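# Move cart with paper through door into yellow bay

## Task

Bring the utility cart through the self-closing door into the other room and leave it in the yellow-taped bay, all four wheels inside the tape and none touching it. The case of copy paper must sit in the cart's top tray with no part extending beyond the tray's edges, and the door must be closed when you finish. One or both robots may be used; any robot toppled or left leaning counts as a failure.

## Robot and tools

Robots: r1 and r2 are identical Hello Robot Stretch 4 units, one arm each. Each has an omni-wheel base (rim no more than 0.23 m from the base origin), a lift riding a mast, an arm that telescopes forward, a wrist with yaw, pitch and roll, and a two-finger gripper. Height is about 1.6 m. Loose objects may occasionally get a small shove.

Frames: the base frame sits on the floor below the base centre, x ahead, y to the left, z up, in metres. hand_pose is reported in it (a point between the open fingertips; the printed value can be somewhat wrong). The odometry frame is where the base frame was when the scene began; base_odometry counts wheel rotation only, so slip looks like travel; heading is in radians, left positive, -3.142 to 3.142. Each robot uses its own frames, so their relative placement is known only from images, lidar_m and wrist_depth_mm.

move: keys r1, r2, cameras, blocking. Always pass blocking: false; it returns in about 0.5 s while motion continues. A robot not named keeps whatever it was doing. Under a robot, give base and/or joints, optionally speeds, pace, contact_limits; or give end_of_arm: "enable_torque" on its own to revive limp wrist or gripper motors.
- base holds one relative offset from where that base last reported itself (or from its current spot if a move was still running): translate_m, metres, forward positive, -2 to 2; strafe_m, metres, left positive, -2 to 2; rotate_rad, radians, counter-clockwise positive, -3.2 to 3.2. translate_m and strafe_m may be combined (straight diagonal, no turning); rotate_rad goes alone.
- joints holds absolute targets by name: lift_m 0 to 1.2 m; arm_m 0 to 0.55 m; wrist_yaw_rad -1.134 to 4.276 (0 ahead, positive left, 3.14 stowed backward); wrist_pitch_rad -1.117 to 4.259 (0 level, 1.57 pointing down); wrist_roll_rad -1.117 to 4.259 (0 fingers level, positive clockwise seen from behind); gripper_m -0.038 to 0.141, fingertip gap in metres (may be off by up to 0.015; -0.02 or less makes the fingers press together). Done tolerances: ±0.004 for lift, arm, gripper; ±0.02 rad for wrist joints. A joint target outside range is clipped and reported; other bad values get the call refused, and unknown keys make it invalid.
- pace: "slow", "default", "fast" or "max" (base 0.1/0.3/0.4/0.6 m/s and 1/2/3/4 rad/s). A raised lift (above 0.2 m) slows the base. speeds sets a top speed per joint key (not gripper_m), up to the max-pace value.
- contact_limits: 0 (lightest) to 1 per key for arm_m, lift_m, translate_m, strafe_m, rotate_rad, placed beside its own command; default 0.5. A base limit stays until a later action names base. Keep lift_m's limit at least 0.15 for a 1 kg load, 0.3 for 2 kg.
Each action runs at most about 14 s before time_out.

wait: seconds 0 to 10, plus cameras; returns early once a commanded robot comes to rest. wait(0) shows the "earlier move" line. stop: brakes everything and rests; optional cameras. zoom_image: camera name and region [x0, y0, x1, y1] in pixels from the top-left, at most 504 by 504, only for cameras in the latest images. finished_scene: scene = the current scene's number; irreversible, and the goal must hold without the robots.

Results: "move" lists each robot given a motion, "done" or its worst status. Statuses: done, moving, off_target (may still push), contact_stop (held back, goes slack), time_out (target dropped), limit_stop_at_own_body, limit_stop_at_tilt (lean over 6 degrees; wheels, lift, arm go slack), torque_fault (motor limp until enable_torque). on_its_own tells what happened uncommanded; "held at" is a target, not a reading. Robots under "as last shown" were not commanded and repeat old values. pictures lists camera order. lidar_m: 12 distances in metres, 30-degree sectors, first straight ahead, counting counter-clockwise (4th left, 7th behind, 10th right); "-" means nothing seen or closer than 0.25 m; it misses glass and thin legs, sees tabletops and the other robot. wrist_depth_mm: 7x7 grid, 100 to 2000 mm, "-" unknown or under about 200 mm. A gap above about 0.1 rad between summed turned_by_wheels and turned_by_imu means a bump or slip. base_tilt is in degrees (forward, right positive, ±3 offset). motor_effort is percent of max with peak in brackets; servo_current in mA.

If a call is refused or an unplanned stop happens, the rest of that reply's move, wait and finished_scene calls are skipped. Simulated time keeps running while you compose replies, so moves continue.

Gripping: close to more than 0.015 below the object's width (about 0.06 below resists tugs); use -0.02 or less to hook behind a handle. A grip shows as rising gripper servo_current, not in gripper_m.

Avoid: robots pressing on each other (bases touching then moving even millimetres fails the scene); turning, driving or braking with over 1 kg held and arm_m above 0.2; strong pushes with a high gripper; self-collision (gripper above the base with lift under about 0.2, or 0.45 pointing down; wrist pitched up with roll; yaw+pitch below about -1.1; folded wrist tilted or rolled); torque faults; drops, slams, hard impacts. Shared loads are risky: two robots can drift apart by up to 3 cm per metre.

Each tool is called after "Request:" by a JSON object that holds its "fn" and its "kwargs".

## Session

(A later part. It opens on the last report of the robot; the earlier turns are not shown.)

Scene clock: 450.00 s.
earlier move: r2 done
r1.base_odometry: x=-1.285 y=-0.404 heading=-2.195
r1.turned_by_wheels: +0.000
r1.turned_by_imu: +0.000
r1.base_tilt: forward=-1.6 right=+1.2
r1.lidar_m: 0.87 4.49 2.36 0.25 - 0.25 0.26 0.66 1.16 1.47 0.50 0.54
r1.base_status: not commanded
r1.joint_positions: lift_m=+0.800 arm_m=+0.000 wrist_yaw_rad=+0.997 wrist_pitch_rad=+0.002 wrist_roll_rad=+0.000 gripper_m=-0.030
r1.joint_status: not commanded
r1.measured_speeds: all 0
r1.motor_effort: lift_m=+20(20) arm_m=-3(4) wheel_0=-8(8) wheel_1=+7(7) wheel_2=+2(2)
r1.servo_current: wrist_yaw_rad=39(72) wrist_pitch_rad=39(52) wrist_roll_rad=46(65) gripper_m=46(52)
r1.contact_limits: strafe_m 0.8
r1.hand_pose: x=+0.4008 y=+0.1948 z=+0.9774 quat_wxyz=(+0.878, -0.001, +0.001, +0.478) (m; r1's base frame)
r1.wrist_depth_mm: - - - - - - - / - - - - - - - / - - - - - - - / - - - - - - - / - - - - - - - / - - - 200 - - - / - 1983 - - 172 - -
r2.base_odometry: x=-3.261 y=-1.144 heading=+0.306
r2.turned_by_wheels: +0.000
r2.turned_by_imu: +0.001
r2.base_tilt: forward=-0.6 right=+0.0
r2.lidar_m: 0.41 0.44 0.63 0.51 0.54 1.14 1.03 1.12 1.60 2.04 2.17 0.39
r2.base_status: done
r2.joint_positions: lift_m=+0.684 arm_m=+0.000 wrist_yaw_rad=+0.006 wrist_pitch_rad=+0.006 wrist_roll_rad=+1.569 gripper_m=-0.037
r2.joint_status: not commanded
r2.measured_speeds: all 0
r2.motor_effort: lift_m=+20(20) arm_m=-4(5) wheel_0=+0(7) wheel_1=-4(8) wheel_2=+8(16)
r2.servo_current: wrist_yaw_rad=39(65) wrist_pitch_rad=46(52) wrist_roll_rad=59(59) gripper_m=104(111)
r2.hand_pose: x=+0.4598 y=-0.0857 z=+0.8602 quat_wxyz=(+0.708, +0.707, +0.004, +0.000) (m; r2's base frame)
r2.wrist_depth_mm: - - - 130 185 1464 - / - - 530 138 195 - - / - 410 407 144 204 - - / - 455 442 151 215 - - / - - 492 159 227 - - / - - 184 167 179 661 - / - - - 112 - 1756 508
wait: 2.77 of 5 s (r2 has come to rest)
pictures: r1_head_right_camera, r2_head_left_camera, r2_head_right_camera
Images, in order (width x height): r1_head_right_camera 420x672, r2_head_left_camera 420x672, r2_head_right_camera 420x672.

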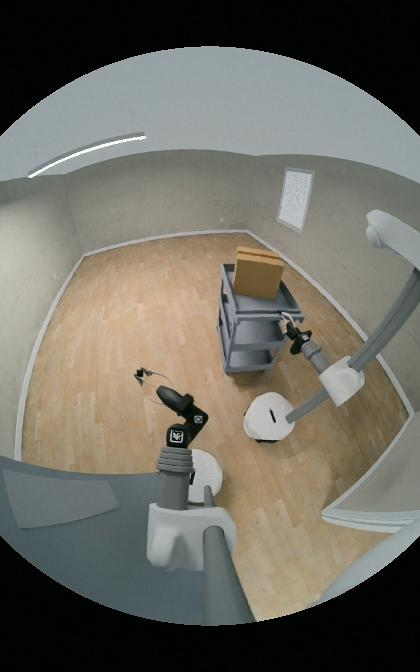

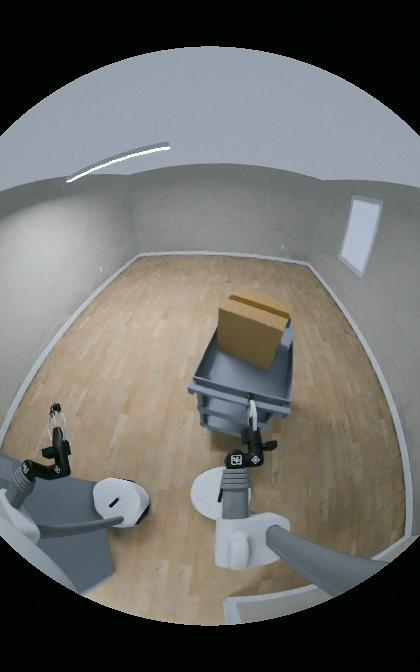

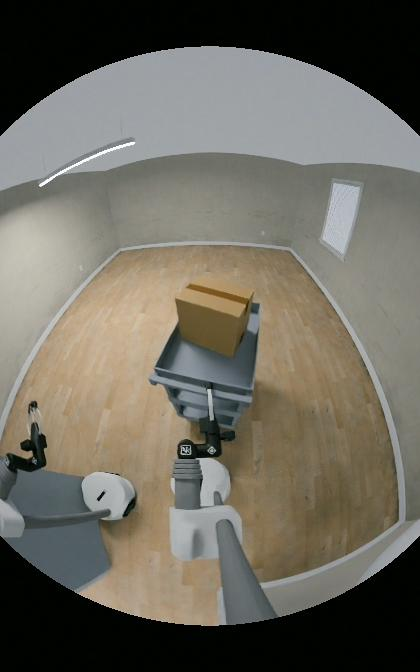

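Request:
{"fn": "move", "kwargs": {"blocking": false, "r2": {"base":{"translate_m":-0.35,"strafe_m":0.08},"pace":"slow"}, "cameras": []}}

Request:
{"fn": "wait", "kwargs": {"seconds": 6, "cameras": ["r2_head_left_camera","r2_head_right_camera"]}}

Scene clock: 468.60 s.
move: r2 moving
r1: as last shown
r1.lidar_m: 0.85 4.54 2.39 0.25 - 0.25 0.28 0.64 1.19 1.48 0.51 0.52
r1.motor_effort: lift_m=+20(20) arm_m=-3(4) wheel_0=-7(8) wheel_1=+7(7) wheel_2=+2(2)
r1.servo_current: wrist_yaw_rad=39(65) wrist_pitch_rad=33(46) wrist_roll_rad=39(65) gripper_m=39(46)
r1.contact_limits: strafe_m 0.8
r1.wrist_depth_mm: - - - - - - - / - - - - - - - / - - - - - - - / - - - - - - - / - - - - - - - / - - - 199 - - - / - 1983 - - 172 - -
r2.base_odometry: x=-3.274 y=-1.145 heading=+0.306
r2.turned_by_wheels: +0.000
r2.turned_by_imu: +0.001
r2.base_tilt: forward=-0.7 right=+0.1
r2.lidar_m: 0.42 0.46 0.63 0.50 0.52 1.12 1.02 1.08 1.62 2.04 2.17 0.38
r2.base_status: translate_m moving; strafe_m moving
r2.joint_positions: lift_m=+0.684 arm_m=+0.000 wrist_yaw_rad=+0.006 wrist_pitch_rad=+0.006 wrist_roll_rad=+1.569 gripper_m=-0.037
r2.joint_status: not commanded
r2.measured_speeds: translate_m=-0.049 strafe_m=+0.011 rotate_rad=+0.001 lift_m=+0.000 arm_m=+0.000 wrist_yaw_rad=+0.000 wrist_pitch_rad=+0.000 wrist_roll_rad=+0.000
r2.motor_effort: lift_m=+20(20) arm_m=-4(5) wheel_0=-5(7) wheel_1=-8(8) wheel_2=+13(15)
r2.servo_current: wrist_yaw_rad=46(59) wrist_pitch_rad=46(52) wrist_roll_rad=33(52) gripper_m=98(104)
r2.hand_pose: x=+0.4598 y=-0.0857 z=+0.8602 quat_wxyz=(+0.708, +0.707, +0.004, +0.000) (m; r2's base frame)
r2.wrist_depth_mm: - - - 129 185 1499 - / - - 525 138 195 - - / - 407 407 143 205 - - / - 449 445 151 215 - - / - - 488 159 229 - - / - - 185 168 179 661 - / - - - 112 - 1808 508
pictures: none
No camera images: "cameras" was empty.

Scene clock: 472.93 s.
earlier move: r2 done
r1.base_odometry: x=-1.285 y=-0.404 heading=-2.195
r1.turned_by_wheels: +0.000
r1.turned_by_imu: +0.000
r1.base_tilt: forward=-1.6 right=+1.2
r1.lidar_m: 4.97 4.49 2.39 0.25 - 0.25 0.27 0.65 1.18 0.43 0.42 0.58
r1.base_status: not commanded
r1.joint_positions: lift_m=+0.800 arm_m=+0.000 wrist_yaw_rad=+0.997 wrist_pitch_rad=+0.002 wrist_roll_rad=+0.000 gripper_m=-0.030
r1.joint_status: not commanded
r1.measured_speeds: all 0
r1.motor_effort: lift_m=+20(20) arm_m=-3(4) wheel_0=-8(8) wheel_1=+7(7) wheel_2=+2(2)
r1.servo_current: wrist_yaw_rad=46(72) wrist_pitch_rad=39(52) wrist_roll_rad=52(72) gripper_m=39(52)
r1.contact_limits: strafe_m 0.8
r1.hand_pose: x=+0.4008 y=+0.1948 z=+0.9774 quat_wxyz=(+0.878, -0.001, +0.001, +0.478) (m; r1's base frame)
r1.wrist_depth_mm: - - - - - - - / - - - - - - - / - - - - - - - / - - - - - - - / - - - - - - - / - - - 200 - - - / - 1983 - - 172 - -
r2.base_odometry: x=-3.619 y=-1.172 heading=+0.305
r2.turned_by_wheels: -0.001
r2.turned_by_imu: -0.003
r2.base_tilt: forward=-0.7 right=+0.1
r2.lidar_m: 0.44 3.43 0.43 0.42 0.79 1.02 0.72 0.69 1.06 2.10 2.24 0.34
r2.base_status: done
r2.joint_positions: lift_m=+0.684 arm_m=+0.000 wrist_yaw_rad=-0.005 wrist_pitch_rad=+0.006 wrist_roll_rad=+1.569 gripper_m=-0.037
r2.joint_status: not commanded
r2.measured_speeds: all 0
r2.motor_effort: lift_m=+20(20) arm_m=-4(5) wheel_0=-10(16) wheel_1=-4(8) wheel_2=+1(15)
r2.servo_current: wrist_yaw_rad=52(65) wrist_pitch_rad=52(52) wrist_roll_rad=39(65) gripper_m=98(111)
r2.hand_pose: x=+0.4589 y=-0.0890 z=+0.8602 quat_wxyz=(+0.708, +0.707, +0.000, -0.004) (m; r2's base frame)
r2.wrist_depth_mm: - - 480 - 164 - - / - 377 377 118 176 - - / - 413 413 124 190 - - / - 496 469 136 206 - - / - - 535 149 224 699 - / - - 185 163 179 1537 521 / - - - 112 - 1756 469
wait: 4.33 of 6 s (r2 has come to rest)
pictures: r2_head_left_camera, r2_head_right_camera
Images, in order (width x height): r2_head_left_camera 420x672, r2_head_right_camera 420x672.

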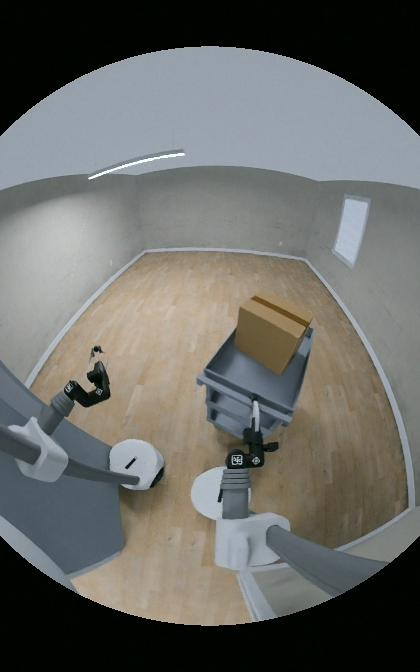

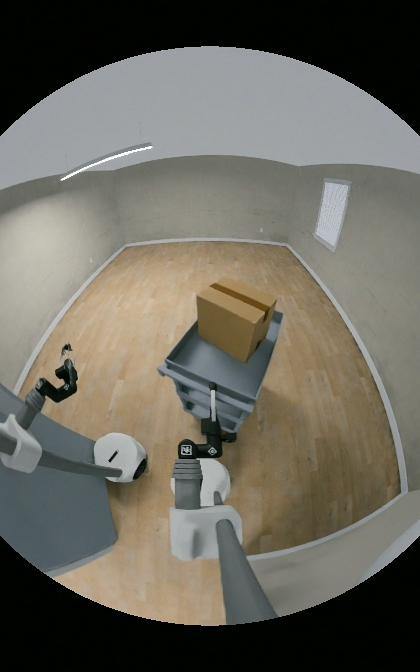

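Request:
{"fn": "move", "kwargs": {"blocking": false, "r2": {"base":{"translate_m":-0.25,"strafe_m":0.12},"pace":"slow"}, "cameras": []}}

Request:
{"fn": "wait", "kwargs": {"seconds": 6, "cameras": ["r2_head_left_camera","r1_head_right_camera"]}}

Scene clock: 486.30 s.
move: r2 moving
r1: as last shown
r1.lidar_m: 4.97 4.49 2.40 0.25 - 0.25 0.28 0.63 1.19 0.43 0.45 0.57
r1.servo_current: wrist_yaw_rad=72(72) wrist_pitch_rad=52(52) wrist_roll_rad=65(65) gripper_m=52(52)
r1.contact_limits: strafe_m 0.8
r1.wrist_depth_mm: - - - - - - - / - - - - - - - / - - - - - - - / - - - - - - - / - - - - - - - / - - - 199 - - - / - - - - 172 - -
r2.base_odometry: x=-3.632 y=-1.170 heading=+0.304
r2.turned_by_wheels: -0.001
r2.turned_by_imu: -0.001
r2.base_tilt: forward=-0.6 right=+0.1
r2.lidar_m: 0.44 3.44 0.44 0.40 0.78 1.04 0.69 0.71 1.05 2.12 2.24 0.37
r2.base_status: translate_m moving; strafe_m moving
r2.joint_positions: lift_m=+0.684 arm_m=+0.000 wrist_yaw_rad=-0.006 wrist_pitch_rad=+0.006 wrist_roll_rad=+1.569 gripper_m=-0.037
r2.joint_status: not commanded
r2.measured_speeds: translate_m=-0.048 strafe_m=+0.023 rotate_rad=-0.003 lift_m=+0.000 arm_m=+0.000 wrist_yaw_rad=-0.001 wrist_pitch_rad=+0.000 wrist_roll_rad=+0.000
r2.motor_effort: lift_m=+20(20) arm_m=-5(5) wheel_0=-16(16) wheel_1=-6(6) wheel_2=+7(8)
r2.servo_current: wrist_yaw_rad=52(59) wrist_pitch_rad=52(52) wrist_roll_rad=52(52) gripper_m=104(111)
r2.hand_pose: x=+0.4588 y=-0.0890 z=+0.8602 quat_wxyz=(+0.708, +0.707, +0.000, -0.004) (m; r2's base frame)
r2.wrist_depth_mm: - - 449 - 163 - - / - 375 377 118 176 - - / - 410 413 123 190 - - / - 496 477 136 206 - - / - - 544 148 225 723 - / - - 183 164 178 1499 521 / - - - 112 - 1756 473
pictures: none
No camera images: "cameras" was empty.

Scene clock: 489.77 s.
earlier move: r2 done
r1.base_odometry: x=-1.285 y=-0.404 heading=-2.195
r1.turned_by_wheels: +0.000
r1.turned_by_imu: +0.000
r1.base_tilt: forward=-1.6 right=+1.3
r1.lidar_m: 4.96 4.56 2.38 0.25 - 0.25 0.25 0.64 0.41 0.43 0.47 0.43
r1.base_status: not commanded
r1.joint_positions: lift_m=+0.800 arm_m=+0.000 wrist_yaw_rad=+0.997 wrist_pitch_rad=+0.002 wrist_roll_rad=+0.000 gripper_m=-0.030
r1.joint_status: not commanded
r1.measured_speeds: all 0
r1.motor_effort: lift_m=+20(20) arm_m=-3(4) wheel_0=-8(8) wheel_1=+6(7) wheel_2=+2(2)
r1.servo_current: wrist_yaw_rad=46(72) wrist_pitch_rad=39(52) wrist_roll_rad=26(72) gripper_m=46(52)
r1.contact_limits: strafe_m 0.8
r1.hand_pose: x=+0.4008 y=+0.1948 z=+0.9774 quat_wxyz=(+0.878, -0.001, +0.001, +0.478) (m; r1's base frame)
r1.wrist_depth_mm: - - - - - - - / - - - - - - - / - - - - - - - / - - - - - - - / - - - - - - - / - - - 199 - - - / - 1983 - - 172 - -
r2.base_odometry: x=-3.893 y=-1.133 heading=+0.304
r2.turned_by_wheels: +0.000
r2.turned_by_imu: -0.001
r2.base_tilt: forward=-0.7 right=+0.0
r2.lidar_m: 0.45 0.46 0.44 0.61 0.60 3.44 3.40 0.53 0.69 2.20 2.34 0.32
r2.base_status: done
r2.joint_positions: lift_m=+0.684 arm_m=+0.000 wrist_yaw_rad=-0.007 wrist_pitch_rad=+0.006 wrist_roll_rad=+1.569 gripper_m=-0.037
r2.joint_status: not commanded
r2.measured_speeds: all 0
r2.motor_effort: lift_m=+20(20) arm_m=-4(5) wheel_0=-9(20) wheel_1=-7(8) wheel_2=+1(8)
r2.servo_current: wrist_yaw_rad=52(65) wrist_pitch_rad=52(59) wrist_roll_rad=52(59) gripper_m=111(117)
r2.hand_pose: x=+0.4587 y=-0.0894 z=+0.8602 quat_wxyz=(+0.708, +0.707, +0.000, -0.005) (m; r2's base frame)
r2.wrist_depth_mm: 334 324 320 - - 123 - / - 370 375 - 138 135 - / - 469 449 - 162 163 - / - - 564 - 184 609 - / - - - 113 218 1661 535 / - - 185 139 179 1661 480 / - - - 112 413 413 415
wait: 3.47 of 6 s (r2 has come to rest)
pictures: r1_head_right_camera, r2_head_left_camera
Images, in order (width x height): r1_head_right_camera 420x672, r2_head_left_camera 420x672.

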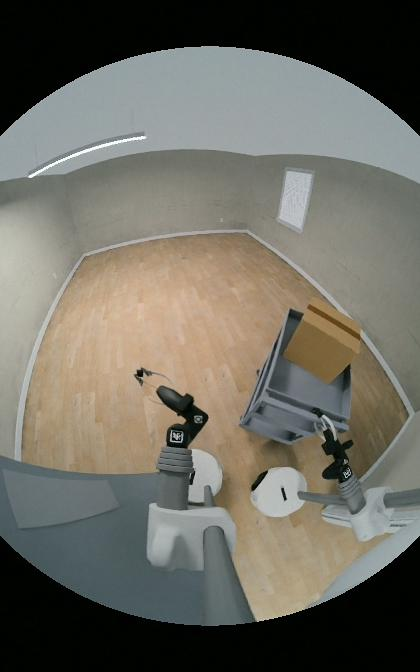

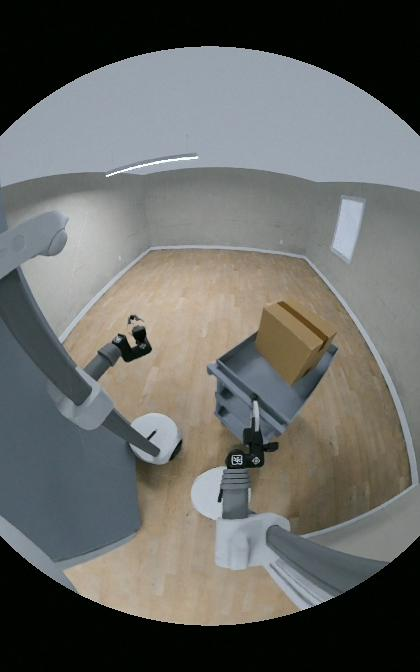

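Request:
{"fn": "move", "kwargs": {"blocking": false, "r2": {"base":{"translate_m":-0.3,"strafe_m":0.13},"pace":"slow"}, "cameras": []}}

Request:
{"fn": "wait", "kwargs": {"seconds": 6, "cameras": ["r2_head_left_camera","r1_head_right_camera"]}}

Scene clock: 502.10 s.
move: r2 moving
r1: as last shown
r1.lidar_m: 4.96 4.50 2.38 0.25 - 0.25 0.25 0.62 0.41 0.45 0.45 0.44
r1.motor_effort: lift_m=+20(20) arm_m=-4(4) wheel_0=-7(8) wheel_1=+7(7) wheel_2=+2(2)
r1.servo_current: wrist_yaw_rad=59(59) wrist_pitch_rad=39(46) wrist_roll_rad=52(52) gripper_m=46(46)
r1.contact_limits: strafe_m 0.8
r2.base_odometry: x=-3.906 y=-1.131 heading=+0.303
r2.turned_by_wheels: -0.001
r2.turned_by_imu: +0.000
r2.base_tilt: forward=-0.6 right=+0.1
r2.lidar_m: 0.43 0.45 0.44 0.59 0.60 3.43 3.36 0.51 0.67 2.21 2.34 0.32
r2.base_status: translate_m moving; strafe_m moving
r2.joint_positions: lift_m=+0.684 arm_m=+0.000 wrist_yaw_rad=-0.007 wrist_pitch_rad=+0.006 wrist_roll_rad=+1.569 gripper_m=-0.037
r2.joint_status: not commanded
r2.measured_speeds: translate_m=-0.050 strafe_m=+0.022 rotate_rad=-0.001 lift_m=+0.000 arm_m=+0.000 wrist_yaw_rad=+0.000 wrist_pitch_rad=+0.000 wrist_roll_rad=+0.000
r2.motor_effort: lift_m=+20(20) arm_m=-4(5) wheel_0=-11(16) wheel_1=-6(8) wheel_2=+8(10)
r2.servo_current: wrist_yaw_rad=52(59) wrist_pitch_rad=46(52) wrist_roll_rad=46(59) gripper_m=104(111)
r2.hand_pose: x=+0.4587 y=-0.0894 z=+0.8602 quat_wxyz=(+0.708, +0.707, +0.000, -0.005) (m; r2's base frame)
r2.wrist_depth_mm: 334 325 319 - - 122 - / - 375 375 - 138 135 - / - 473 455 - 162 163 - / - - - - 185 621 - / - - - 112 220 1618 539 / - - 183 139 179 1618 480 / - - - 112 413 1430 415
pictures: none
No camera images: "cameras" was empty.

Scene clock: 506.07 s.
earlier move: r2 done
r1.base_odometry: x=-1.285 y=-0.404 heading=-2.195
r1.turned_by_wheels: +0.000
r1.turned_by_imu: +0.000
r1.base_tilt: forward=-1.6 right=+1.3
r1.lidar_m: 4.96 4.55 2.33 0.25 - 0.25 0.26 0.62 0.57 0.34 0.30 3.07
r1.base_status: not commanded
r1.joint_positions: lift_m=+0.800 arm_m=+0.000 wrist_yaw_rad=+0.997 wrist_pitch_rad=+0.002 wrist_roll_rad=+0.000 gripper_m=-0.030
r1.joint_status: not commanded
r1.measured_speeds: all 0
r1.motor_effort: lift_m=+20(20) arm_m=-3(4) wheel_0=-7(8) wheel_1=+7(7) wheel_2=+2(2)
r1.servo_current: wrist_yaw_rad=46(72) wrist_pitch_rad=39(52) wrist_roll_rad=52(59) gripper_m=39(52)
r1.contact_limits: strafe_m 0.8
r1.hand_pose: x=+0.4008 y=+0.1948 z=+0.9774 quat_wxyz=(+0.878, -0.001, +0.001, +0.478) (m; r1's base frame)
r1.wrist_depth_mm: - - - - - - - / - - - - - - - / - - - - - - - / - - - - - - - / - - - - - - - / - - - 199 - - - / - - - - 172 - -
r2.base_odometry: x=-4.218 y=-1.098 heading=+0.302
r2.turned_by_wheels: +0.000
r2.turned_by_imu: -0.002
r2.base_tilt: forward=-0.7 right=+0.1
r2.lidar_m: 0.45 0.54 0.47 0.41 0.45 3.15 3.08 3.25 0.42 0.73 0.47 0.29
r2.base_status: done
r2.joint_positions: lift_m=+0.684 arm_m=+0.000 wrist_yaw_rad=-0.009 wrist_pitch_rad=+0.006 wrist_roll_rad=+1.569 gripper_m=-0.037
r2.joint_status: not commanded
r2.measured_speeds: all 0
r2.motor_effort: lift_m=+20(20) arm_m=-4(5) wheel_0=-10(16) wheel_1=-8(9) wheel_2=+1(10)
r2.servo_current: wrist_yaw_rad=59(65) wrist_pitch_rad=46(59) wrist_roll_rad=39(59) gripper_m=104(111)
r2.hand_pose: x=+0.4585 y=-0.0901 z=+0.8602 quat_wxyz=(+0.708, +0.707, -0.001, -0.005) (m; r2's base frame)
r2.wrist_depth_mm: - - - - - - - / - - - - - - - / - - - - - - - / - - - - - - - / - - - - - - 484 / - - 176 - 161 433 466 / - - - 112 - 1756 1138
wait: 3.97 of 6 s (r2 has come to rest)
pictures: r1_head_right_camera, r2_head_left_camera
Images, in order (width x height): r1_head_right_camera 420x672, r2_head_left_camera 420x672.

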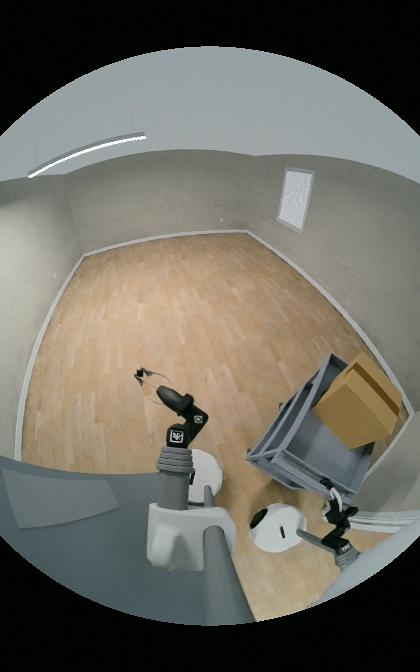

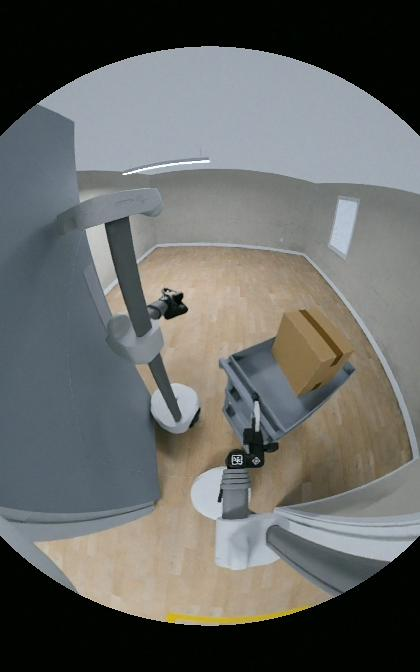

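Request:
{"fn": "move", "kwargs": {"blocking": false, "r2": {"base":{"translate_m":-0.3,"strafe_m":0.08},"pace":"slow"}, "cameras": []}}

Request:
{"fn": "wait", "kwargs": {"seconds": 6, "cameras": ["r2_head_left_camera","r2_head_right_camera"]}}

Scene clock: 519.13 s.
move: r2 moving
r1: as last shown
r1.base_tilt: forward=-1.5 right=+1.3
r1.lidar_m: 4.95 4.55 2.39 0.25 - 0.25 0.27 0.60 0.59 0.32 0.31 3.08
r1.motor_effort: lift_m=+20(20) arm_m=-4(4) wheel_0=-8(8) wheel_1=+7(7) wheel_2=+2(2)
r1.servo_current: wrist_yaw_rad=59(65) wrist_pitch_rad=39(46) wrist_roll_rad=72(72) gripper_m=39(46)
r1.contact_limits: strafe_m 0.8
r1.wrist_depth_mm: - - - - - - - / - - - - - - - / - - - - - - - / - - - - - - - / - - - - - - - / - - - 199 - - - / - 1921 - - 172 - -
r2.base_odometry: x=-4.230 y=-1.099 heading=+0.301
r2.turned_by_wheels: -0.001
r2.turned_by_imu: -0.001
r2.base_tilt: forward=-0.6 right=+0.1
r2.lidar_m: 0.46 0.56 0.48 0.39 0.48 3.12 3.07 3.21 0.41 0.70 0.50 0.31
r2.base_status: translate_m moving; strafe_m moving
r2.joint_positions: lift_m=+0.684 arm_m=+0.000 wrist_yaw_rad=-0.009 wrist_pitch_rad=+0.006 wrist_roll_rad=+1.569 gripper_m=-0.037
r2.joint_status: not commanded
r2.measured_speeds: translate_m=-0.050 strafe_m=+0.013 rotate_rad=+0.000 lift_m=+0.000 arm_m=+0.000 wrist_yaw_rad=+0.000 wrist_pitch_rad=+0.000 wrist_roll_rad=+0.000
r2.motor_effort: lift_m=+20(20) arm_m=-4(5) wheel_0=-14(17) wheel_1=-9(10) wheel_2=+8(8)
r2.servo_current: wrist_yaw_rad=59(72) wrist_pitch_rad=46(52) wrist_roll_rad=52(52) gripper_m=104(104)
r2.hand_pose: x=+0.4585 y=-0.0901 z=+0.8602 quat_wxyz=(+0.708, +0.707, -0.001, -0.005) (m; r2's base frame)
r2.wrist_depth_mm: - - - - - - - / - - - - - - - / - - - - - - - / - - - - - - - / - - - - - 1499 492 / - - 176 - 167 433 469 / - - - 112 - 1756 1138
pictures: none
No camera images: "cameras" was empty.

Scene clock: 523.00 s.
earlier move: r2 done
r1.base_odometry: x=-1.285 y=-0.404 heading=-2.195
r1.turned_by_wheels: +0.000
r1.turned_by_imu: +0.000
r1.base_tilt: forward=-1.6 right=+1.3
r1.lidar_m: 4.96 4.55 2.36 0.25 - 0.25 0.25 0.63 0.40 0.42 0.72 3.09
r1.base_status: not commanded
r1.joint_positions: lift_m=+0.800 arm_m=+0.000 wrist_yaw_rad=+0.997 wrist_pitch_rad=+0.002 wrist_roll_rad=+0.000 gripper_m=-0.030
r1.joint_status: not commanded
r1.measured_speeds: all 0
r1.motor_effort: lift_m=+20(20) arm_m=-3(4) wheel_0=-7(8) wheel_1=+7(7) wheel_2=+2(2)
r1.servo_current: wrist_yaw_rad=39(78) wrist_pitch_rad=39(52) wrist_roll_rad=46(78) gripper_m=52(52)
r1.contact_limits: strafe_m 0.8
r1.hand_pose: x=+0.4008 y=+0.1948 z=+0.9774 quat_wxyz=(+0.878, -0.001, +0.001, +0.478) (m; r1's base frame)
r1.wrist_depth_mm: - - - - - - - / - - - - - - - / - - - - - - - / - - - - - - - / - - - - - - - / - - - 199 - - - / - 1983 - - 172 - -
r2.base_odometry: x=-4.528 y=-1.111 heading=+0.302
r2.turned_by_wheels: +0.000
r2.turned_by_imu: -0.001
r2.base_tilt: forward=-0.6 right=+0.1
r2.lidar_m: 0.44 0.57 0.37 0.35 2.46 2.84 2.71 2.94 2.43 0.45 0.48 0.33
r2.base_status: done
r2.joint_positions: lift_m=+0.684 arm_m=+0.000 wrist_yaw_rad=-0.009 wrist_pitch_rad=+0.006 wrist_roll_rad=+1.569 gripper_m=-0.037
r2.joint_status: not commanded
r2.measured_speeds: all 0
r2.motor_effort: lift_m=+20(20) arm_m=-4(5) wheel_0=-7(18) wheel_1=-7(10) wheel_2=+3(10)
r2.servo_current: wrist_yaw_rad=46(72) wrist_pitch_rad=46(52) wrist_roll_rad=52(59) gripper_m=111(111)
r2.hand_pose: x=+0.4585 y=-0.0901 z=+0.8602 quat_wxyz=(+0.708, +0.707, -0.001, -0.005) (m; r2's base frame)
r2.wrist_depth_mm: - - - - - - - / - - - - - - - / - - - - - - - / - - - - - - - / - - - - - 1499 492 / - - 181 - 167 439 469 / - - 904 112 - 1808 854
wait: 3.87 of 6 s (r2 has come to rest)
pictures: r2_head_left_camera, r2_head_right_camera
Images, in order (width x height): r2_head_left_camera 420x672, r2_head_right_camera 420x672.

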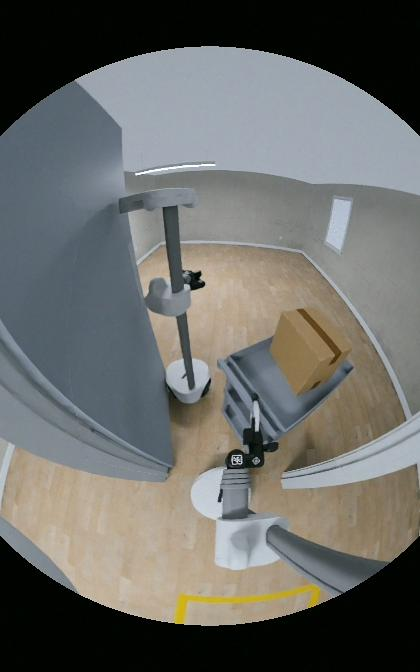

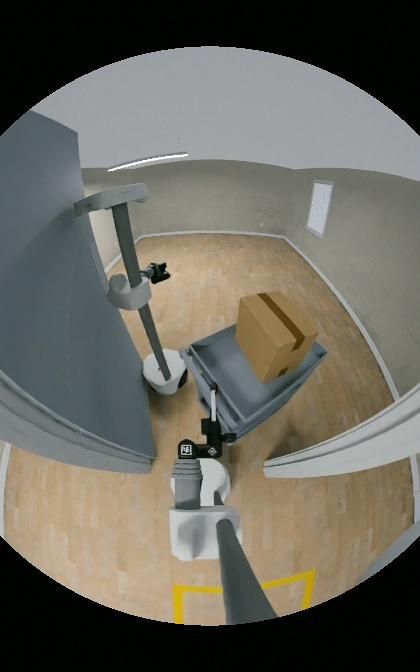

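Request:
{"fn": "move", "kwargs": {"blocking": false, "r2": {"base":{"translate_m":-0.25,"strafe_m":0.04},"pace":"slow"}, "cameras": []}}

Request:
{"fn": "wait", "kwargs": {"seconds": 6, "cameras": ["r2_head_left_camera","r2_head_right_camera"]}}

Scene clock: 531.10 s.
move: r2 moving
r1: as last shown
r1.lidar_m: 4.96 4.52 2.35 0.25 - 0.25 0.25 0.63 0.41 0.44 0.71 3.06
r1.motor_effort: lift_m=+20(20) arm_m=-4(4) wheel_0=-7(8) wheel_1=+6(7) wheel_2=+2(2)
r1.servo_current: wrist_yaw_rad=46(65) wrist_pitch_rad=46(52) wrist_roll_rad=52(65) gripper_m=39(46)
r1.contact_limits: strafe_m 0.8
r1.wrist_depth_mm: - - - - - - - / - - - - - - - / - - - - - - - / - - - - - - - / - - - - - - - / - - - 200 - - - / - 1983 - - 172 - -
r2.base_odometry: x=-4.540 y=-1.112 heading=+0.301
r2.turned_by_wheels: -0.001
r2.turned_by_imu: +0.000
r2.base_tilt: forward=-0.6 right=+0.0
r2.lidar_m: 0.42 0.57 0.38 0.37 2.47 2.79 2.76 2.92 2.44 0.44 0.50 0.33
r2.base_status: translate_m moving; strafe_m moving
r2.joint_positions: lift_m=+0.684 arm_m=+0.000 wrist_yaw_rad=-0.009 wrist_pitch_rad=+0.006 wrist_roll_rad=+1.569 gripper_m=-0.037
r2.joint_status: not commanded
r2.measured_speeds: translate_m=-0.049 strafe_m=+0.008 rotate_rad=+0.000 lift_m=+0.000 arm_m=+0.000 wrist_yaw_rad=+0.000 wrist_pitch_rad=+0.000 wrist_roll_rad=+0.000
r2.motor_effort: lift_m=+20(20) arm_m=-4(4) wheel_0=-14(14) wheel_1=-7(9) wheel_2=+9(9)
r2.servo_current: wrist_yaw_rad=72(72) wrist_pitch_rad=52(52) wrist_roll_rad=59(59) gripper_m=98(111)
r2.hand_pose: x=+0.4585 y=-0.0901 z=+0.8602 quat_wxyz=(+0.708, +0.707, -0.001, -0.005) (m; r2's base frame)
r2.wrist_depth_mm: - - - - - - - / - - - - - - - / - - - - - - - / - - - - - - - / - - - - - 1537 496 / - - 181 - 167 436 469 / - - 946 112 - 1808 854
pictures: none
No camera images: "cameras" was empty.

Scene clock: 534.40 s.
earlier move: r2 done
r1.base_odometry: x=-1.285 y=-0.404 heading=-2.195
r1.turned_by_wheels: +0.000
r1.turned_by_imu: +0.000
r1.base_tilt: forward=-1.6 right=+1.3
r1.lidar_m: 4.99 4.49 2.35 0.25 - 0.25 0.25 0.60 0.58 0.60 2.75 3.06
r1.base_status: not commanded
r1.joint_positions: lift_m=+0.800 arm_m=+0.000 wrist_yaw_rad=+0.997 wrist_pitch_rad=+0.002 wrist_roll_rad=+0.000 gripper_m=-0.030
r1.joint_status: not commanded
r1.measured_speeds: all 0
r1.motor_effort: lift_m=+20(20) arm_m=-4(4) wheel_0=-8(8) wheel_1=+7(7) wheel_2=+2(2)
r1.servo_current: wrist_yaw_rad=46(72) wrist_pitch_rad=39(52) wrist_roll_rad=39(65) gripper_m=46(52)
r1.contact_limits: strafe_m 0.8
r1.hand_pose: x=+0.4008 y=+0.1948 z=+0.9774 quat_wxyz=(+0.878, -0.001, +0.001, +0.478) (m; r1's base frame)
r1.wrist_depth_mm: - - - - - - - / - - - - - - - / - - - - - - - / - - - - - - - / - - - - - - - / - - - 199 - - - / - 1983 - - 172 - -
r2.base_odometry: x=-4.778 y=-1.146 heading=+0.301
r2.turned_by_wheels: +0.000
r2.turned_by_imu: +0.000
r2.base_tilt: forward=-0.6 right=+0.1
r2.lidar_m: 0.42 0.49 0.44 1.28 2.45 2.58 2.51 2.67 2.46 0.87 0.54 0.33
r2.base_status: done
r2.joint_positions: lift_m=+0.684 arm_m=+0.000 wrist_yaw_rad=-0.004 wrist_pitch_rad=+0.006 wrist_roll_rad=+1.569 gripper_m=-0.037
r2.joint_status: not commanded
r2.measured_speeds: all 0
r2.motor_effort: lift_m=+20(20) arm_m=-4(5) wheel_0=-4(14) wheel_1=-6(10) wheel_2=+6(10)
r2.servo_current: wrist_yaw_rad=46(78) wrist_pitch_rad=39(52) wrist_roll_rad=46(65) gripper_m=111(117)
r2.hand_pose: x=+0.4590 y=-0.0886 z=+0.8602 quat_wxyz=(+0.708, +0.707, +0.001, -0.004) (m; r2's base frame)
r2.wrist_depth_mm: 342 - - - - - - / - 415 - - - - - / - - - - - - - / - - - - - - 535 / - - - - - 1661 500 / - - 181 - 167 1138 462 / - 148 809 112 - 1921 854
wait: 3.30 of 6 s (r2 has come to rest)
pictures: r2_head_left_camera, r2_head_right_camera
Images, in order (width x height): r2_head_left_camera 420x672, r2_head_right_camera 420x672.

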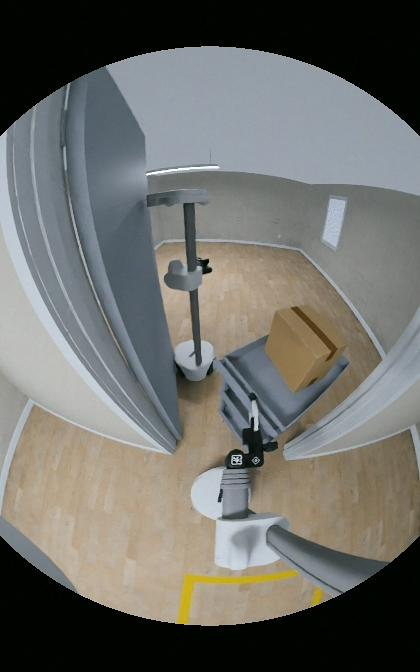

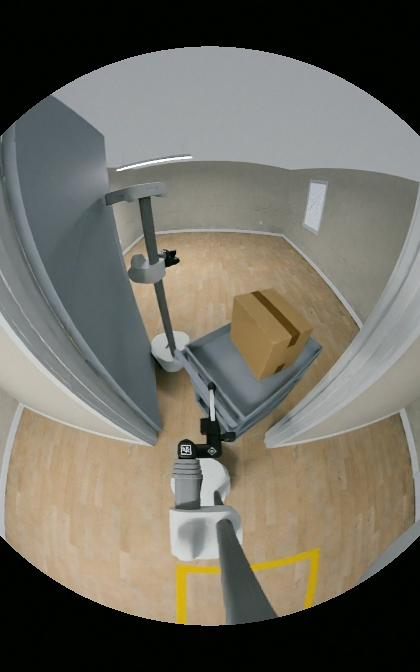

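Request:
{"fn": "move", "kwargs": {"blocking": false, "r2": {"base":{"translate_m":-0.25,"strafe_m":0.06},"pace":"slow"}, "cameras": []}}

Request:
{"fn": "wait", "kwargs": {"seconds": 6, "cameras": ["r2_head_left_camera","r2_head_right_camera"]}}

Scene clock: 548.63 s.
move: r2 moving
r1: as last shown
r1.lidar_m: 4.99 4.50 2.39 0.25 - 0.25 0.25 0.59 0.59 0.61 2.76 3.08
r1.motor_effort: lift_m=+20(20) arm_m=-3(4) wheel_0=-8(8) wheel_1=+7(7) wheel_2=+2(2)
r1.servo_current: wrist_yaw_rad=59(59) wrist_pitch_rad=46(46) wrist_roll_rad=52(65) gripper_m=46(46)
r1.contact_limits: strafe_m 0.8
r2.base_odometry: x=-4.791 y=-1.147 heading=+0.301
r2.turned_by_wheels: +0.000
r2.turned_by_imu: +0.000
r2.base_tilt: forward=-0.7 right=+0.1
r2.lidar_m: 0.42 0.49 0.46 1.43 2.42 2.57 2.50 2.67 2.44 0.93 0.56 0.32
r2.base_status: translate_m moving; strafe_m moving
r2.joint_positions: lift_m=+0.684 arm_m=+0.000 wrist_yaw_rad=-0.003 wrist_pitch_rad=+0.006 wrist_roll_rad=+1.569 gripper_m=-0.037
r2.joint_status: not commanded
r2.measured_speeds: translate_m=-0.049 strafe_m=+0.011 rotate_rad=+0.000 lift_m=+0.000 arm_m=+0.000 wrist_yaw_rad=+0.000 wrist_pitch_rad=+0.000 wrist_roll_rad=+0.000
r2.motor_effort: lift_m=+20(20) arm_m=-4(5) wheel_0=-7(13) wheel_1=-6(9) wheel_2=+11(11)
r2.servo_current: wrist_yaw_rad=39(59) wrist_pitch_rad=46(52) wrist_roll_rad=52(59) gripper_m=104(111)
r2.hand_pose: x=+0.4591 y=-0.0883 z=+0.8602 quat_wxyz=(+0.708, +0.707, +0.001, -0.003) (m; r2's base frame)
r2.wrist_depth_mm: 340 - - - - - - / - 413 - - - - - / - - - - - - - / - - - - - - 539 / - - - - - 1618 500 / - - 182 - 168 1138 469 / - - 820 112 - 1808 866
pictures: none
No camera images: "cameras" was empty.

Scene clock: 551.97 s.
earlier move: r2 done
r1.base_odometry: x=-1.285 y=-0.404 heading=-2.195
r1.turned_by_wheels: +0.000
r1.turned_by_imu: +0.000
r1.base_tilt: forward=-1.6 right=+1.3
r1.lidar_m: 4.96 4.53 2.37 0.25 - 0.25 0.25 0.65 0.68 0.72 2.75 3.05
r1.base_status: not commanded
r1.joint_positions: lift_m=+0.800 arm_m=+0.000 wrist_yaw_rad=+0.997 wrist_pitch_rad=+0.002 wrist_roll_rad=+0.000 gripper_m=-0.030
r1.joint_status: not commanded
r1.measured_speeds: all 0
r1.motor_effort: lift_m=+20(20) arm_m=-4(4) wheel_0=-8(8) wheel_1=+6(7) wheel_2=+2(2)
r1.servo_current: wrist_yaw_rad=46(72) wrist_pitch_rad=46(52) wrist_roll_rad=46(78) gripper_m=39(52)
r1.contact_limits: strafe_m 0.8
r1.hand_pose: x=+0.4008 y=+0.1948 z=+0.9774 quat_wxyz=(+0.878, -0.001, +0.001, +0.478) (m; r1's base frame)
r1.wrist_depth_mm: - - - - - - - / - - - - - - - / - - - - - - - / - - - - - - - / - - - - - - - / - - - 199 - - - / - 1983 - - 172 - -
r2.base_odometry: x=-5.034 y=-1.163 heading=+0.300
r2.turned_by_wheels: +0.000
r2.turned_by_imu: -0.001
r2.base_tilt: forward=-0.7 right=+0.1
r2.lidar_m: 0.45 0.59 0.76 2.24 2.36 2.29 2.26 2.40 2.52 1.70 0.75 0.34
r2.base_status: done
r2.joint_positions: lift_m=+0.684 arm_m=+0.000 wrist_yaw_rad=-0.003 wrist_pitch_rad=+0.006 wrist_roll_rad=+1.569 gripper_m=-0.037
r2.joint_status: not commanded
r2.measured_speeds: all 0
r2.motor_effort: lift_m=+20(20) arm_m=-4(5) wheel_0=-9(15) wheel_1=-5(9) wheel_2=+4(11)
r2.servo_current: wrist_yaw_rad=39(59) wrist_pitch_rad=46(52) wrist_roll_rad=46(59) gripper_m=104(111)
r2.hand_pose: x=+0.4591 y=-0.0883 z=+0.8602 quat_wxyz=(+0.708, +0.707, +0.001, -0.003) (m; r2's base frame)
r2.wrist_depth_mm: 330 322 317 - - 121 - / - 373 373 - - 128 - / - 477 462 - - 156 - / - - - - 185 597 - / - - - 107 216 1430 512 / - - 183 131 178 - 473 / - 1160 - 112 415 - -
wait: 3.33 of 6 s (r2 has come to rest)
pictures: r2_head_left_camera, r2_head_right_camera
Images, in order (width x height): r2_head_left_camera 420x672, r2_head_right_camera 420x672.

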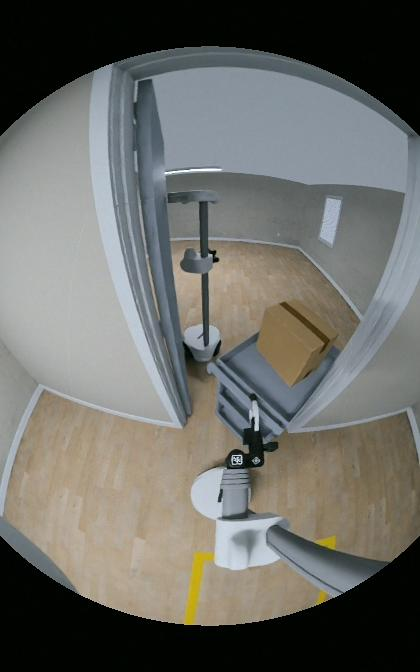

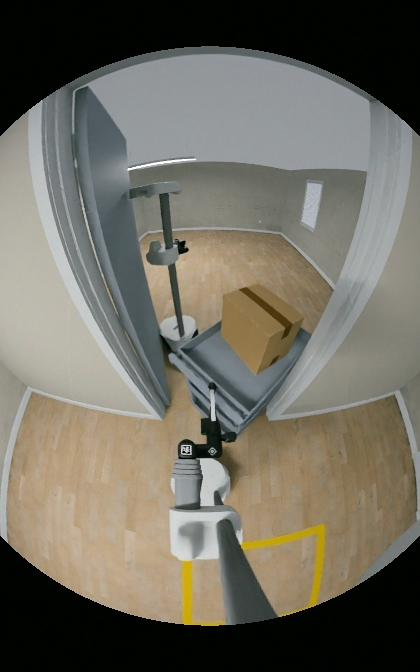

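Request:
{"fn": "move", "kwargs": {"blocking": false, "r2": {"base":{"translate_m":-0.2,"strafe_m":0.12},"pace":"slow"}, "cameras": []}}

Request:
{"fn": "wait", "kwargs": {"seconds": 6, "cameras": ["r2_head_left_camera"]}}

Scene clock: 556.90 s.
move: r2 moving
r1: as last shown
r1.lidar_m: 4.97 4.52 2.37 0.25 - 0.25 0.28 0.63 0.69 0.73 2.77 3.10
r1.motor_effort: lift_m=+20(20) arm_m=-4(4) wheel_0=-8(8) wheel_1=+7(7) wheel_2=+2(2)
r1.servo_current: wrist_yaw_rad=46(72) wrist_pitch_rad=39(46) wrist_roll_rad=39(65) gripper_m=52(52)
r1.contact_limits: strafe_m 0.8
r2.base_odometry: x=-5.048 y=-1.160 heading=+0.300
r2.turned_by_wheels: +0.000
r2.turned_by_imu: +0.000
r2.base_tilt: forward=-0.7 right=+0.1
r2.lidar_m: 0.45 0.60 0.80 2.23 2.38 2.31 2.25 2.40 2.51 1.76 0.75 0.32
r2.base_status: translate_m moving; strafe_m moving
r2.joint_positions: lift_m=+0.684 arm_m=+0.000 wrist_yaw_rad=-0.004 wrist_pitch_rad=+0.006 wrist_roll_rad=+1.569 gripper_m=-0.037
r2.joint_status: not commanded
r2.measured_speeds: translate_m=-0.048 strafe_m=+0.028 rotate_rad=-0.003 lift_m=+0.000 arm_m=+0.000 wrist_yaw_rad=-0.008 wrist_pitch_rad=+0.000 wrist_roll_rad=+0.000
r2.motor_effort: lift_m=+20(20) arm_m=-4(5) wheel_0=-12(17) wheel_1=+2(4) wheel_2=+9(10)
r2.servo_current: wrist_yaw_rad=52(59) wrist_pitch_rad=52(59) wrist_roll_rad=46(52) gripper_m=104(104)
r2.hand_pose: x=+0.4590 y=-0.0886 z=+0.8602 quat_wxyz=(+0.708, +0.707, +0.001, -0.004) (m; r2's base frame)
r2.wrist_depth_mm: 334 324 319 - - 122 - / - 373 377 - 135 132 - / - 477 459 - 160 160 - / - - - - 188 603 - / - - - 108 218 1397 525 / - - 185 135 179 - 477 / - 147 - 112 413 - 418
pictures: none
No camera images: "cameras" was empty.

Scene clock: 559.90 s.
earlier move: r2 done
r1.base_odometry: x=-1.285 y=-0.404 heading=-2.195
r1.turned_by_wheels: +0.000
r1.turned_by_imu: +0.000
r1.base_tilt: forward=-1.6 right=+1.3
r1.lidar_m: 4.99 4.52 2.38 0.25 - 0.25 0.25 0.64 0.72 1.46 2.75 3.12
r1.base_status: not commanded
r1.joint_positions: lift_m=+0.800 arm_m=+0.000 wrist_yaw_rad=+0.997 wrist_pitch_rad=+0.002 wrist_roll_rad=+0.000 gripper_m=-0.030
r1.joint_status: not commanded
r1.measured_speeds: all 0
r1.motor_effort: lift_m=+20(20) arm_m=-3(4) wheel_0=-7(8) wheel_1=+7(7) wheel_2=+2(2)
r1.servo_current: wrist_yaw_rad=39(78) wrist_pitch_rad=39(52) wrist_roll_rad=39(72) gripper_m=46(52)
r1.contact_limits: strafe_m 0.8
r1.hand_pose: x=+0.4008 y=+0.1948 z=+0.9774 quat_wxyz=(+0.878, -0.001, +0.001, +0.478) (m; r1's base frame)
r1.wrist_depth_mm: - - - - - - - / - - - - - - - / - - - - - - - / - - - - - - - / - - - - - - - / - - - 199 - - - / - 1983 - - 172 - -
r2.base_odometry: x=-5.260 y=-1.108 heading=+0.301
r2.turned_by_wheels: +0.000
r2.turned_by_imu: -0.001
r2.base_tilt: forward=-0.7 right=+0.1
r2.lidar_m: 0.43 0.74 1.05 2.12 2.29 2.11 2.03 2.17 2.61 2.36 0.97 0.32
r2.base_status: done
r2.joint_positions: lift_m=+0.684 arm_m=+0.000 wrist_yaw_rad=-0.008 wrist_pitch_rad=+0.006 wrist_roll_rad=+1.569 gripper_m=-0.037
r2.joint_status: not commanded
r2.measured_speeds: all 0
r2.motor_effort: lift_m=+20(20) arm_m=-4(5) wheel_0=-8(18) wheel_1=+5(6) wheel_2=+3(10)
r2.servo_current: wrist_yaw_rad=52(72) wrist_pitch_rad=46(59) wrist_roll_rad=46(59) gripper_m=104(111)
r2.hand_pose: x=+0.4586 y=-0.0898 z=+0.8602 quat_wxyz=(+0.708, +0.707, -0.001, -0.005) (m; r2's base frame)
r2.wrist_depth_mm: - 332 330 - 138 135 - / - 364 370 - 150 150 - / - 442 430 - 168 - - / - - 517 109 190 634 - / - - - 126 220 - 554 / - - 183 148 178 1397 488 / - - - 112 - - 439
wait: 3.00 of 6 s (r2 has come to rest)
pictures: r2_head_left_camera
Images, in order (width x height): r2_head_left_camera 420x672.

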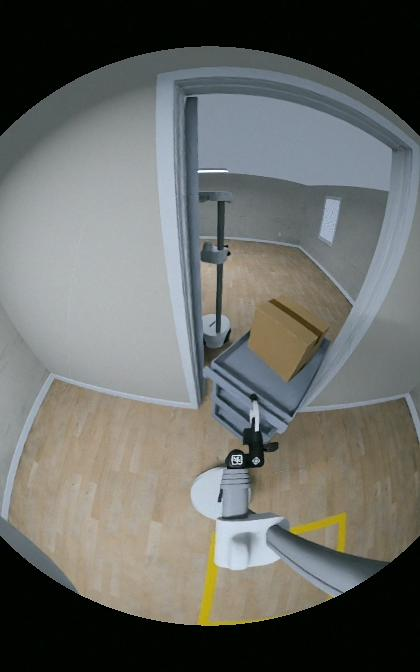

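Request:
{"fn": "move", "kwargs": {"blocking": false, "r2": {"base":{"translate_m":-0.2},"pace":"slow"}, "cameras": []}}

Request:
{"fn": "wait", "kwargs": {"seconds": 6, "cameras": ["r2_head_left_camera"]}}

Scene clock: 564.53 s.
move: r2 moving
r1: as last shown
r1.lidar_m: 4.95 4.52 2.38 0.25 - 0.25 0.25 0.66 0.70 1.48 2.75 3.10
r1.motor_effort: lift_m=+20(20) arm_m=-4(4) wheel_0=-7(8) wheel_1=+7(7) wheel_2=+2(2)
r1.servo_current: wrist_yaw_rad=52(59) wrist_pitch_rad=46(46) wrist_roll_rad=72(72) gripper_m=39(52)
r1.contact_limits: strafe_m 0.8
r1.wrist_depth_mm: - - - - - - - / - - - - - - - / - - - - - - - / - - - - - - - / - - - - - - - / - - - 200 - - - / - 1983 - - 172 - -
r2.base_odometry: x=-5.272 y=-1.112 heading=+0.300
r2.turned_by_wheels: +0.000
r2.turned_by_imu: +0.000
r2.base_tilt: forward=-0.6 right=+0.1
r2.lidar_m: 0.41 0.74 1.11 2.13 2.24 2.08 2.04 2.16 2.60 2.41 0.99 0.30
r2.base_status: translate_m moving
r2.joint_positions: lift_m=+0.684 arm_m=+0.000 wrist_yaw_rad=-0.006 wrist_pitch_rad=+0.006 wrist_roll_rad=+1.569 gripper_m=-0.037
r2.joint_status: not commanded
r2.measured_speeds: translate_m=-0.048 strafe_m=+0.000 rotate_rad=+0.001 lift_m=+0.000 arm_m=+0.000 wrist_yaw_rad=+0.027 wrist_pitch_rad=+0.000 wrist_roll_rad=+0.000
r2.motor_effort: lift_m=+20(20) arm_m=-4(5) wheel_0=-6(13) wheel_1=-8(8) wheel_2=+11(11)
r2.servo_current: wrist_yaw_rad=46(65) wrist_pitch_rad=46(52) wrist_roll_rad=46(59) gripper_m=98(111)
r2.hand_pose: x=+0.4588 y=-0.0891 z=+0.8602 quat_wxyz=(+0.708, +0.707, +0.000, -0.004) (m; r2's base frame)
r2.wrist_depth_mm: - 332 334 - 138 135 - / - 366 370 - 150 150 - / - 442 430 - 168 - - / - - 517 109 190 634 - / - - - 125 219 1281 554 / - - 183 148 178 1308 488 / - - - 112 - - 439
pictures: none
No camera images: "cameras" was empty.

Scene clock: 567.30 s.
earlier move: r2 done
r1.base_odometry: x=-1.285 y=-0.404 heading=-2.195
r1.turned_by_wheels: +0.000
r1.turned_by_imu: +0.000
r1.base_tilt: forward=-1.6 right=+1.2
r1.lidar_m: 4.97 4.55 2.35 0.25 - 0.25 0.25 0.63 0.87 1.47 2.78 3.07
r1.base_status: not commanded
r1.joint_positions: lift_m=+0.800 arm_m=+0.000 wrist_yaw_rad=+0.997 wrist_pitch_rad=+0.002 wrist_roll_rad=+0.000 gripper_m=-0.030
r1.joint_status: not commanded
r1.measured_speeds: all 0
r1.motor_effort: lift_m=+20(20) arm_m=-4(4) wheel_0=-7(8) wheel_1=+7(7) wheel_2=+2(2)
r1.servo_current: wrist_yaw_rad=52(72) wrist_pitch_rad=46(52) wrist_roll_rad=46(72) gripper_m=46(52)
r1.contact_limits: strafe_m 0.8
r1.hand_pose: x=+0.4008 y=+0.1948 z=+0.9774 quat_wxyz=(+0.878, -0.001, +0.001, +0.478) (m; r1's base frame)
r1.wrist_depth_mm: - - - - - - - / - - - - - - - / - - - - - - - / - - - - - - - / - - - - - - - / - - - 200 - - - / - 1983 - - 172 - -
r2.base_odometry: x=-5.451 y=-1.167 heading=+0.301
r2.turned_by_wheels: +0.001
r2.turned_by_imu: +0.002
r2.base_tilt: forward=-0.7 right=+0.0
r2.lidar_m: 0.41 0.52 1.40 2.13 2.28 1.91 1.83 1.98 2.59 2.51 1.19 0.36
r2.base_status: done
r2.joint_positions: lift_m=+0.684 arm_m=+0.000 wrist_yaw_rad=+0.004 wrist_pitch_rad=+0.006 wrist_roll_rad=+1.569 gripper_m=-0.037
r2.joint_status: not commanded
r2.measured_speeds: all 0
r2.motor_effort: lift_m=+20(20) arm_m=-4(5) wheel_0=+0(13) wheel_1=-5(8) wheel_2=+10(16)
r2.servo_current: wrist_yaw_rad=46(65) wrist_pitch_rad=52(59) wrist_roll_rad=52(59) gripper_m=104(111)
r2.hand_pose: x=+0.4597 y=-0.0862 z=+0.8602 quat_wxyz=(+0.708, +0.707, +0.004, -0.001) (m; r2's base frame)
r2.wrist_depth_mm: - 459 433 102 158 - - / - 366 370 112 170 170 - / - 407 407 117 183 - - / - 488 466 130 201 - - / - - 549 142 220 676 - / - - 182 158 178 - 521 / - - - 112 - - 469
wait: 2.77 of 6 s (r2 has come to rest)
pictures: r2_head_left_camera
Images, in order (width x height): r2_head_left_camera 420x672.

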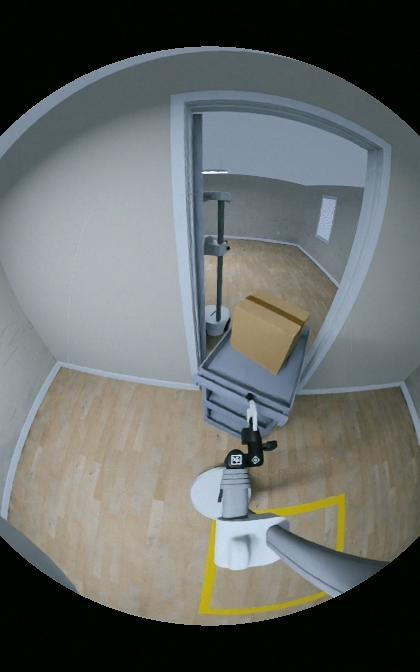

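Request:
{"fn": "move", "kwargs": {"blocking": false, "r2": {"base":{"translate_m":-0.3},"pace":"slow"}, "cameras": []}}

Request:
{"fn": "wait", "kwargs": {"seconds": 6, "cameras": ["r2_head_left_camera","r2_head_right_camera"]}}

Scene clock: 572.97 s.
move: r2 moving
r1: as last shown
r1.base_tilt: forward=-1.6 right=+1.3
r1.lidar_m: 4.95 4.53 2.39 0.25 - 0.25 0.26 0.64 0.91 1.45 2.75 3.09
r1.motor_effort: lift_m=+20(20) arm_m=-3(4) wheel_0=-7(8) wheel_1=+7(7) wheel_2=+2(2)
r1.servo_current: wrist_yaw_rad=52(72) wrist_pitch_rad=46(52) wrist_roll_rad=46(59) gripper_m=46(52)
r1.contact_limits: strafe_m 0.8
r1.wrist_depth_mm: - - - - - - - / - - - - - - - / - - - - - - - / - - - - - - - / - - - - - - - / - - - 199 - - - / - 1983 - - 172 - -
r2.base_odometry: x=-5.463 y=-1.171 heading=+0.301
r2.turned_by_wheels: +0.001
r2.turned_by_imu: +0.001
r2.base_tilt: forward=-0.6 right=+0.0
r2.lidar_m: 0.43 0.51 1.40 2.14 2.28 1.90 1.83 1.97 2.56 2.52 1.22 0.38
r2.base_status: translate_m moving
r2.joint_positions: lift_m=+0.684 arm_m=+0.000 wrist_yaw_rad=+0.004 wrist_pitch_rad=+0.006 wrist_roll_rad=+1.569 gripper_m=-0.037
r2.joint_status: not commanded
r2.measured_speeds: translate_m=-0.048 strafe_m=-0.001 rotate_rad=+0.002 lift_m=+0.000 arm_m=+0.000 wrist_yaw_rad=+0.000 wrist_pitch_rad=+0.000 wrist_roll_rad=+0.000
r2.motor_effort: lift_m=+20(20) arm_m=-4(5) wheel_0=-3(3) wheel_1=-8(9) wheel_2=+14(16)
r2.servo_current: wrist_yaw_rad=52(59) wrist_pitch_rad=52(52) wrist_roll_rad=52(59) gripper_m=104(111)
r2.hand_pose: x=+0.4597 y=-0.0862 z=+0.8602 quat_wxyz=(+0.708, +0.707, +0.004, -0.001) (m; r2's base frame)
r2.wrist_depth_mm: - 521 473 - 160 - - / - 375 375 114 172 - - / - 407 410 119 185 - - / - 492 466 132 202 - - / - 1618 539 144 222 676 - / - - 181 160 178 549 521 / - - - 112 - - 477
pictures: none
No camera images: "cameras" was empty.

Scene clock: 576.73 s.
earlier move: r2 done
r1.base_odometry: x=-1.285 y=-0.404 heading=-2.195
r1.turned_by_wheels: +0.000
r1.turned_by_imu: +0.000
r1.base_tilt: forward=-1.6 right=+1.3
r1.lidar_m: 4.96 4.51 2.37 0.25 - 0.25 0.27 0.63 1.16 1.45 2.75 3.11
r1.base_status: not commanded
r1.joint_positions: lift_m=+0.800 arm_m=+0.000 wrist_yaw_rad=+0.997 wrist_pitch_rad=+0.002 wrist_roll_rad=+0.000 gripper_m=-0.030
r1.joint_status: not commanded
r1.measured_speeds: all 0
r1.motor_effort: lift_m=+20(20) arm_m=-3(4) wheel_0=-8(8) wheel_1=+7(7) wheel_2=+2(2)
r1.servo_current: wrist_yaw_rad=59(72) wrist_pitch_rad=46(52) wrist_roll_rad=33(78) gripper_m=46(52)
r1.contact_limits: strafe_m 0.8
r1.hand_pose: x=+0.4008 y=+0.1948 z=+0.9774 quat_wxyz=(+0.878, -0.001, +0.001, +0.478) (m; r1's base frame)
r1.wrist_depth_mm: - - - - - - - / - - - - - - - / - - - - - - - / - - - - - - - / - - - - - - - / - - - 200 - - - / - 1983 - - 172 - -
r2.base_odometry: x=-5.737 y=-1.256 heading=+0.301
r2.turned_by_wheels: +0.000
r2.turned_by_imu: +0.001
r2.base_tilt: forward=-0.7 right=+0.0
r2.lidar_m: 0.37 0.42 1.82 2.14 2.07 1.60 1.55 1.67 2.38 2.50 1.61 0.40
r2.base_status: done
r2.joint_positions: lift_m=+0.684 arm_m=+0.000 wrist_yaw_rad=+0.004 wrist_pitch_rad=+0.006 wrist_roll_rad=+1.569 gripper_m=-0.037
r2.joint_status: not commanded
r2.measured_speeds: all 0
r2.motor_effort: lift_m=+20(20) arm_m=-4(5) wheel_0=-2(8) wheel_1=-4(9) wheel_2=+8(16)
r2.servo_current: wrist_yaw_rad=52(65) wrist_pitch_rad=39(52) wrist_roll_rad=46(65) gripper_m=111(117)
r2.hand_pose: x=+0.4597 y=-0.0862 z=+0.8602 quat_wxyz=(+0.708, +0.707, +0.004, -0.001) (m; r2's base frame)
r2.wrist_depth_mm: - - - 155 212 220 229 / - - - 158 216 1708 - / - - 544 160 220 - - / - 433 433 164 224 - - / - 459 452 167 229 - - / - 473 183 170 178 - - / - 141 517 112 238 - -
wait: 3.77 of 6 s (r2 has come to rest)
pictures: r2_head_left_camera, r2_head_right_camera
Images, in order (width x height): r2_head_left_camera 420x672, r2_head_right_camera 420x672.

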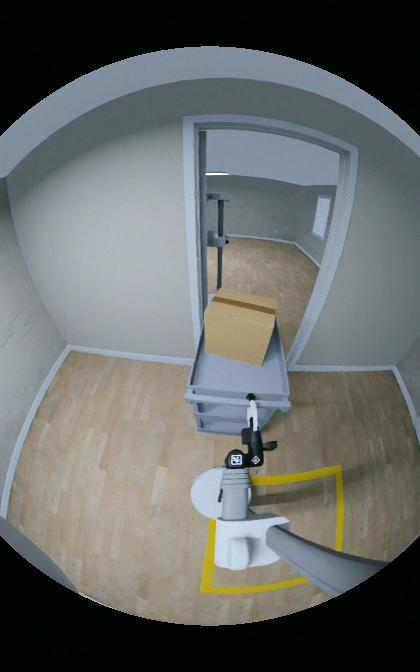

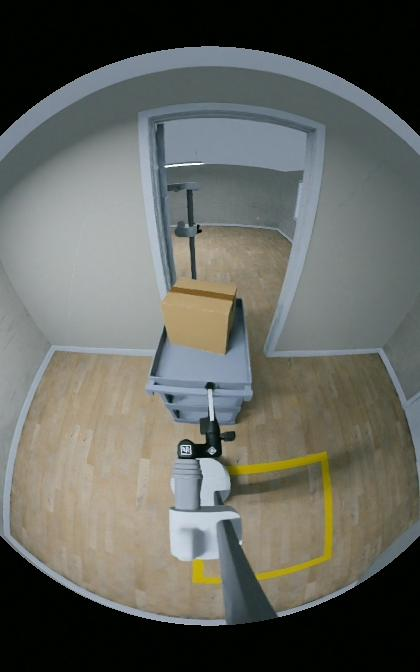

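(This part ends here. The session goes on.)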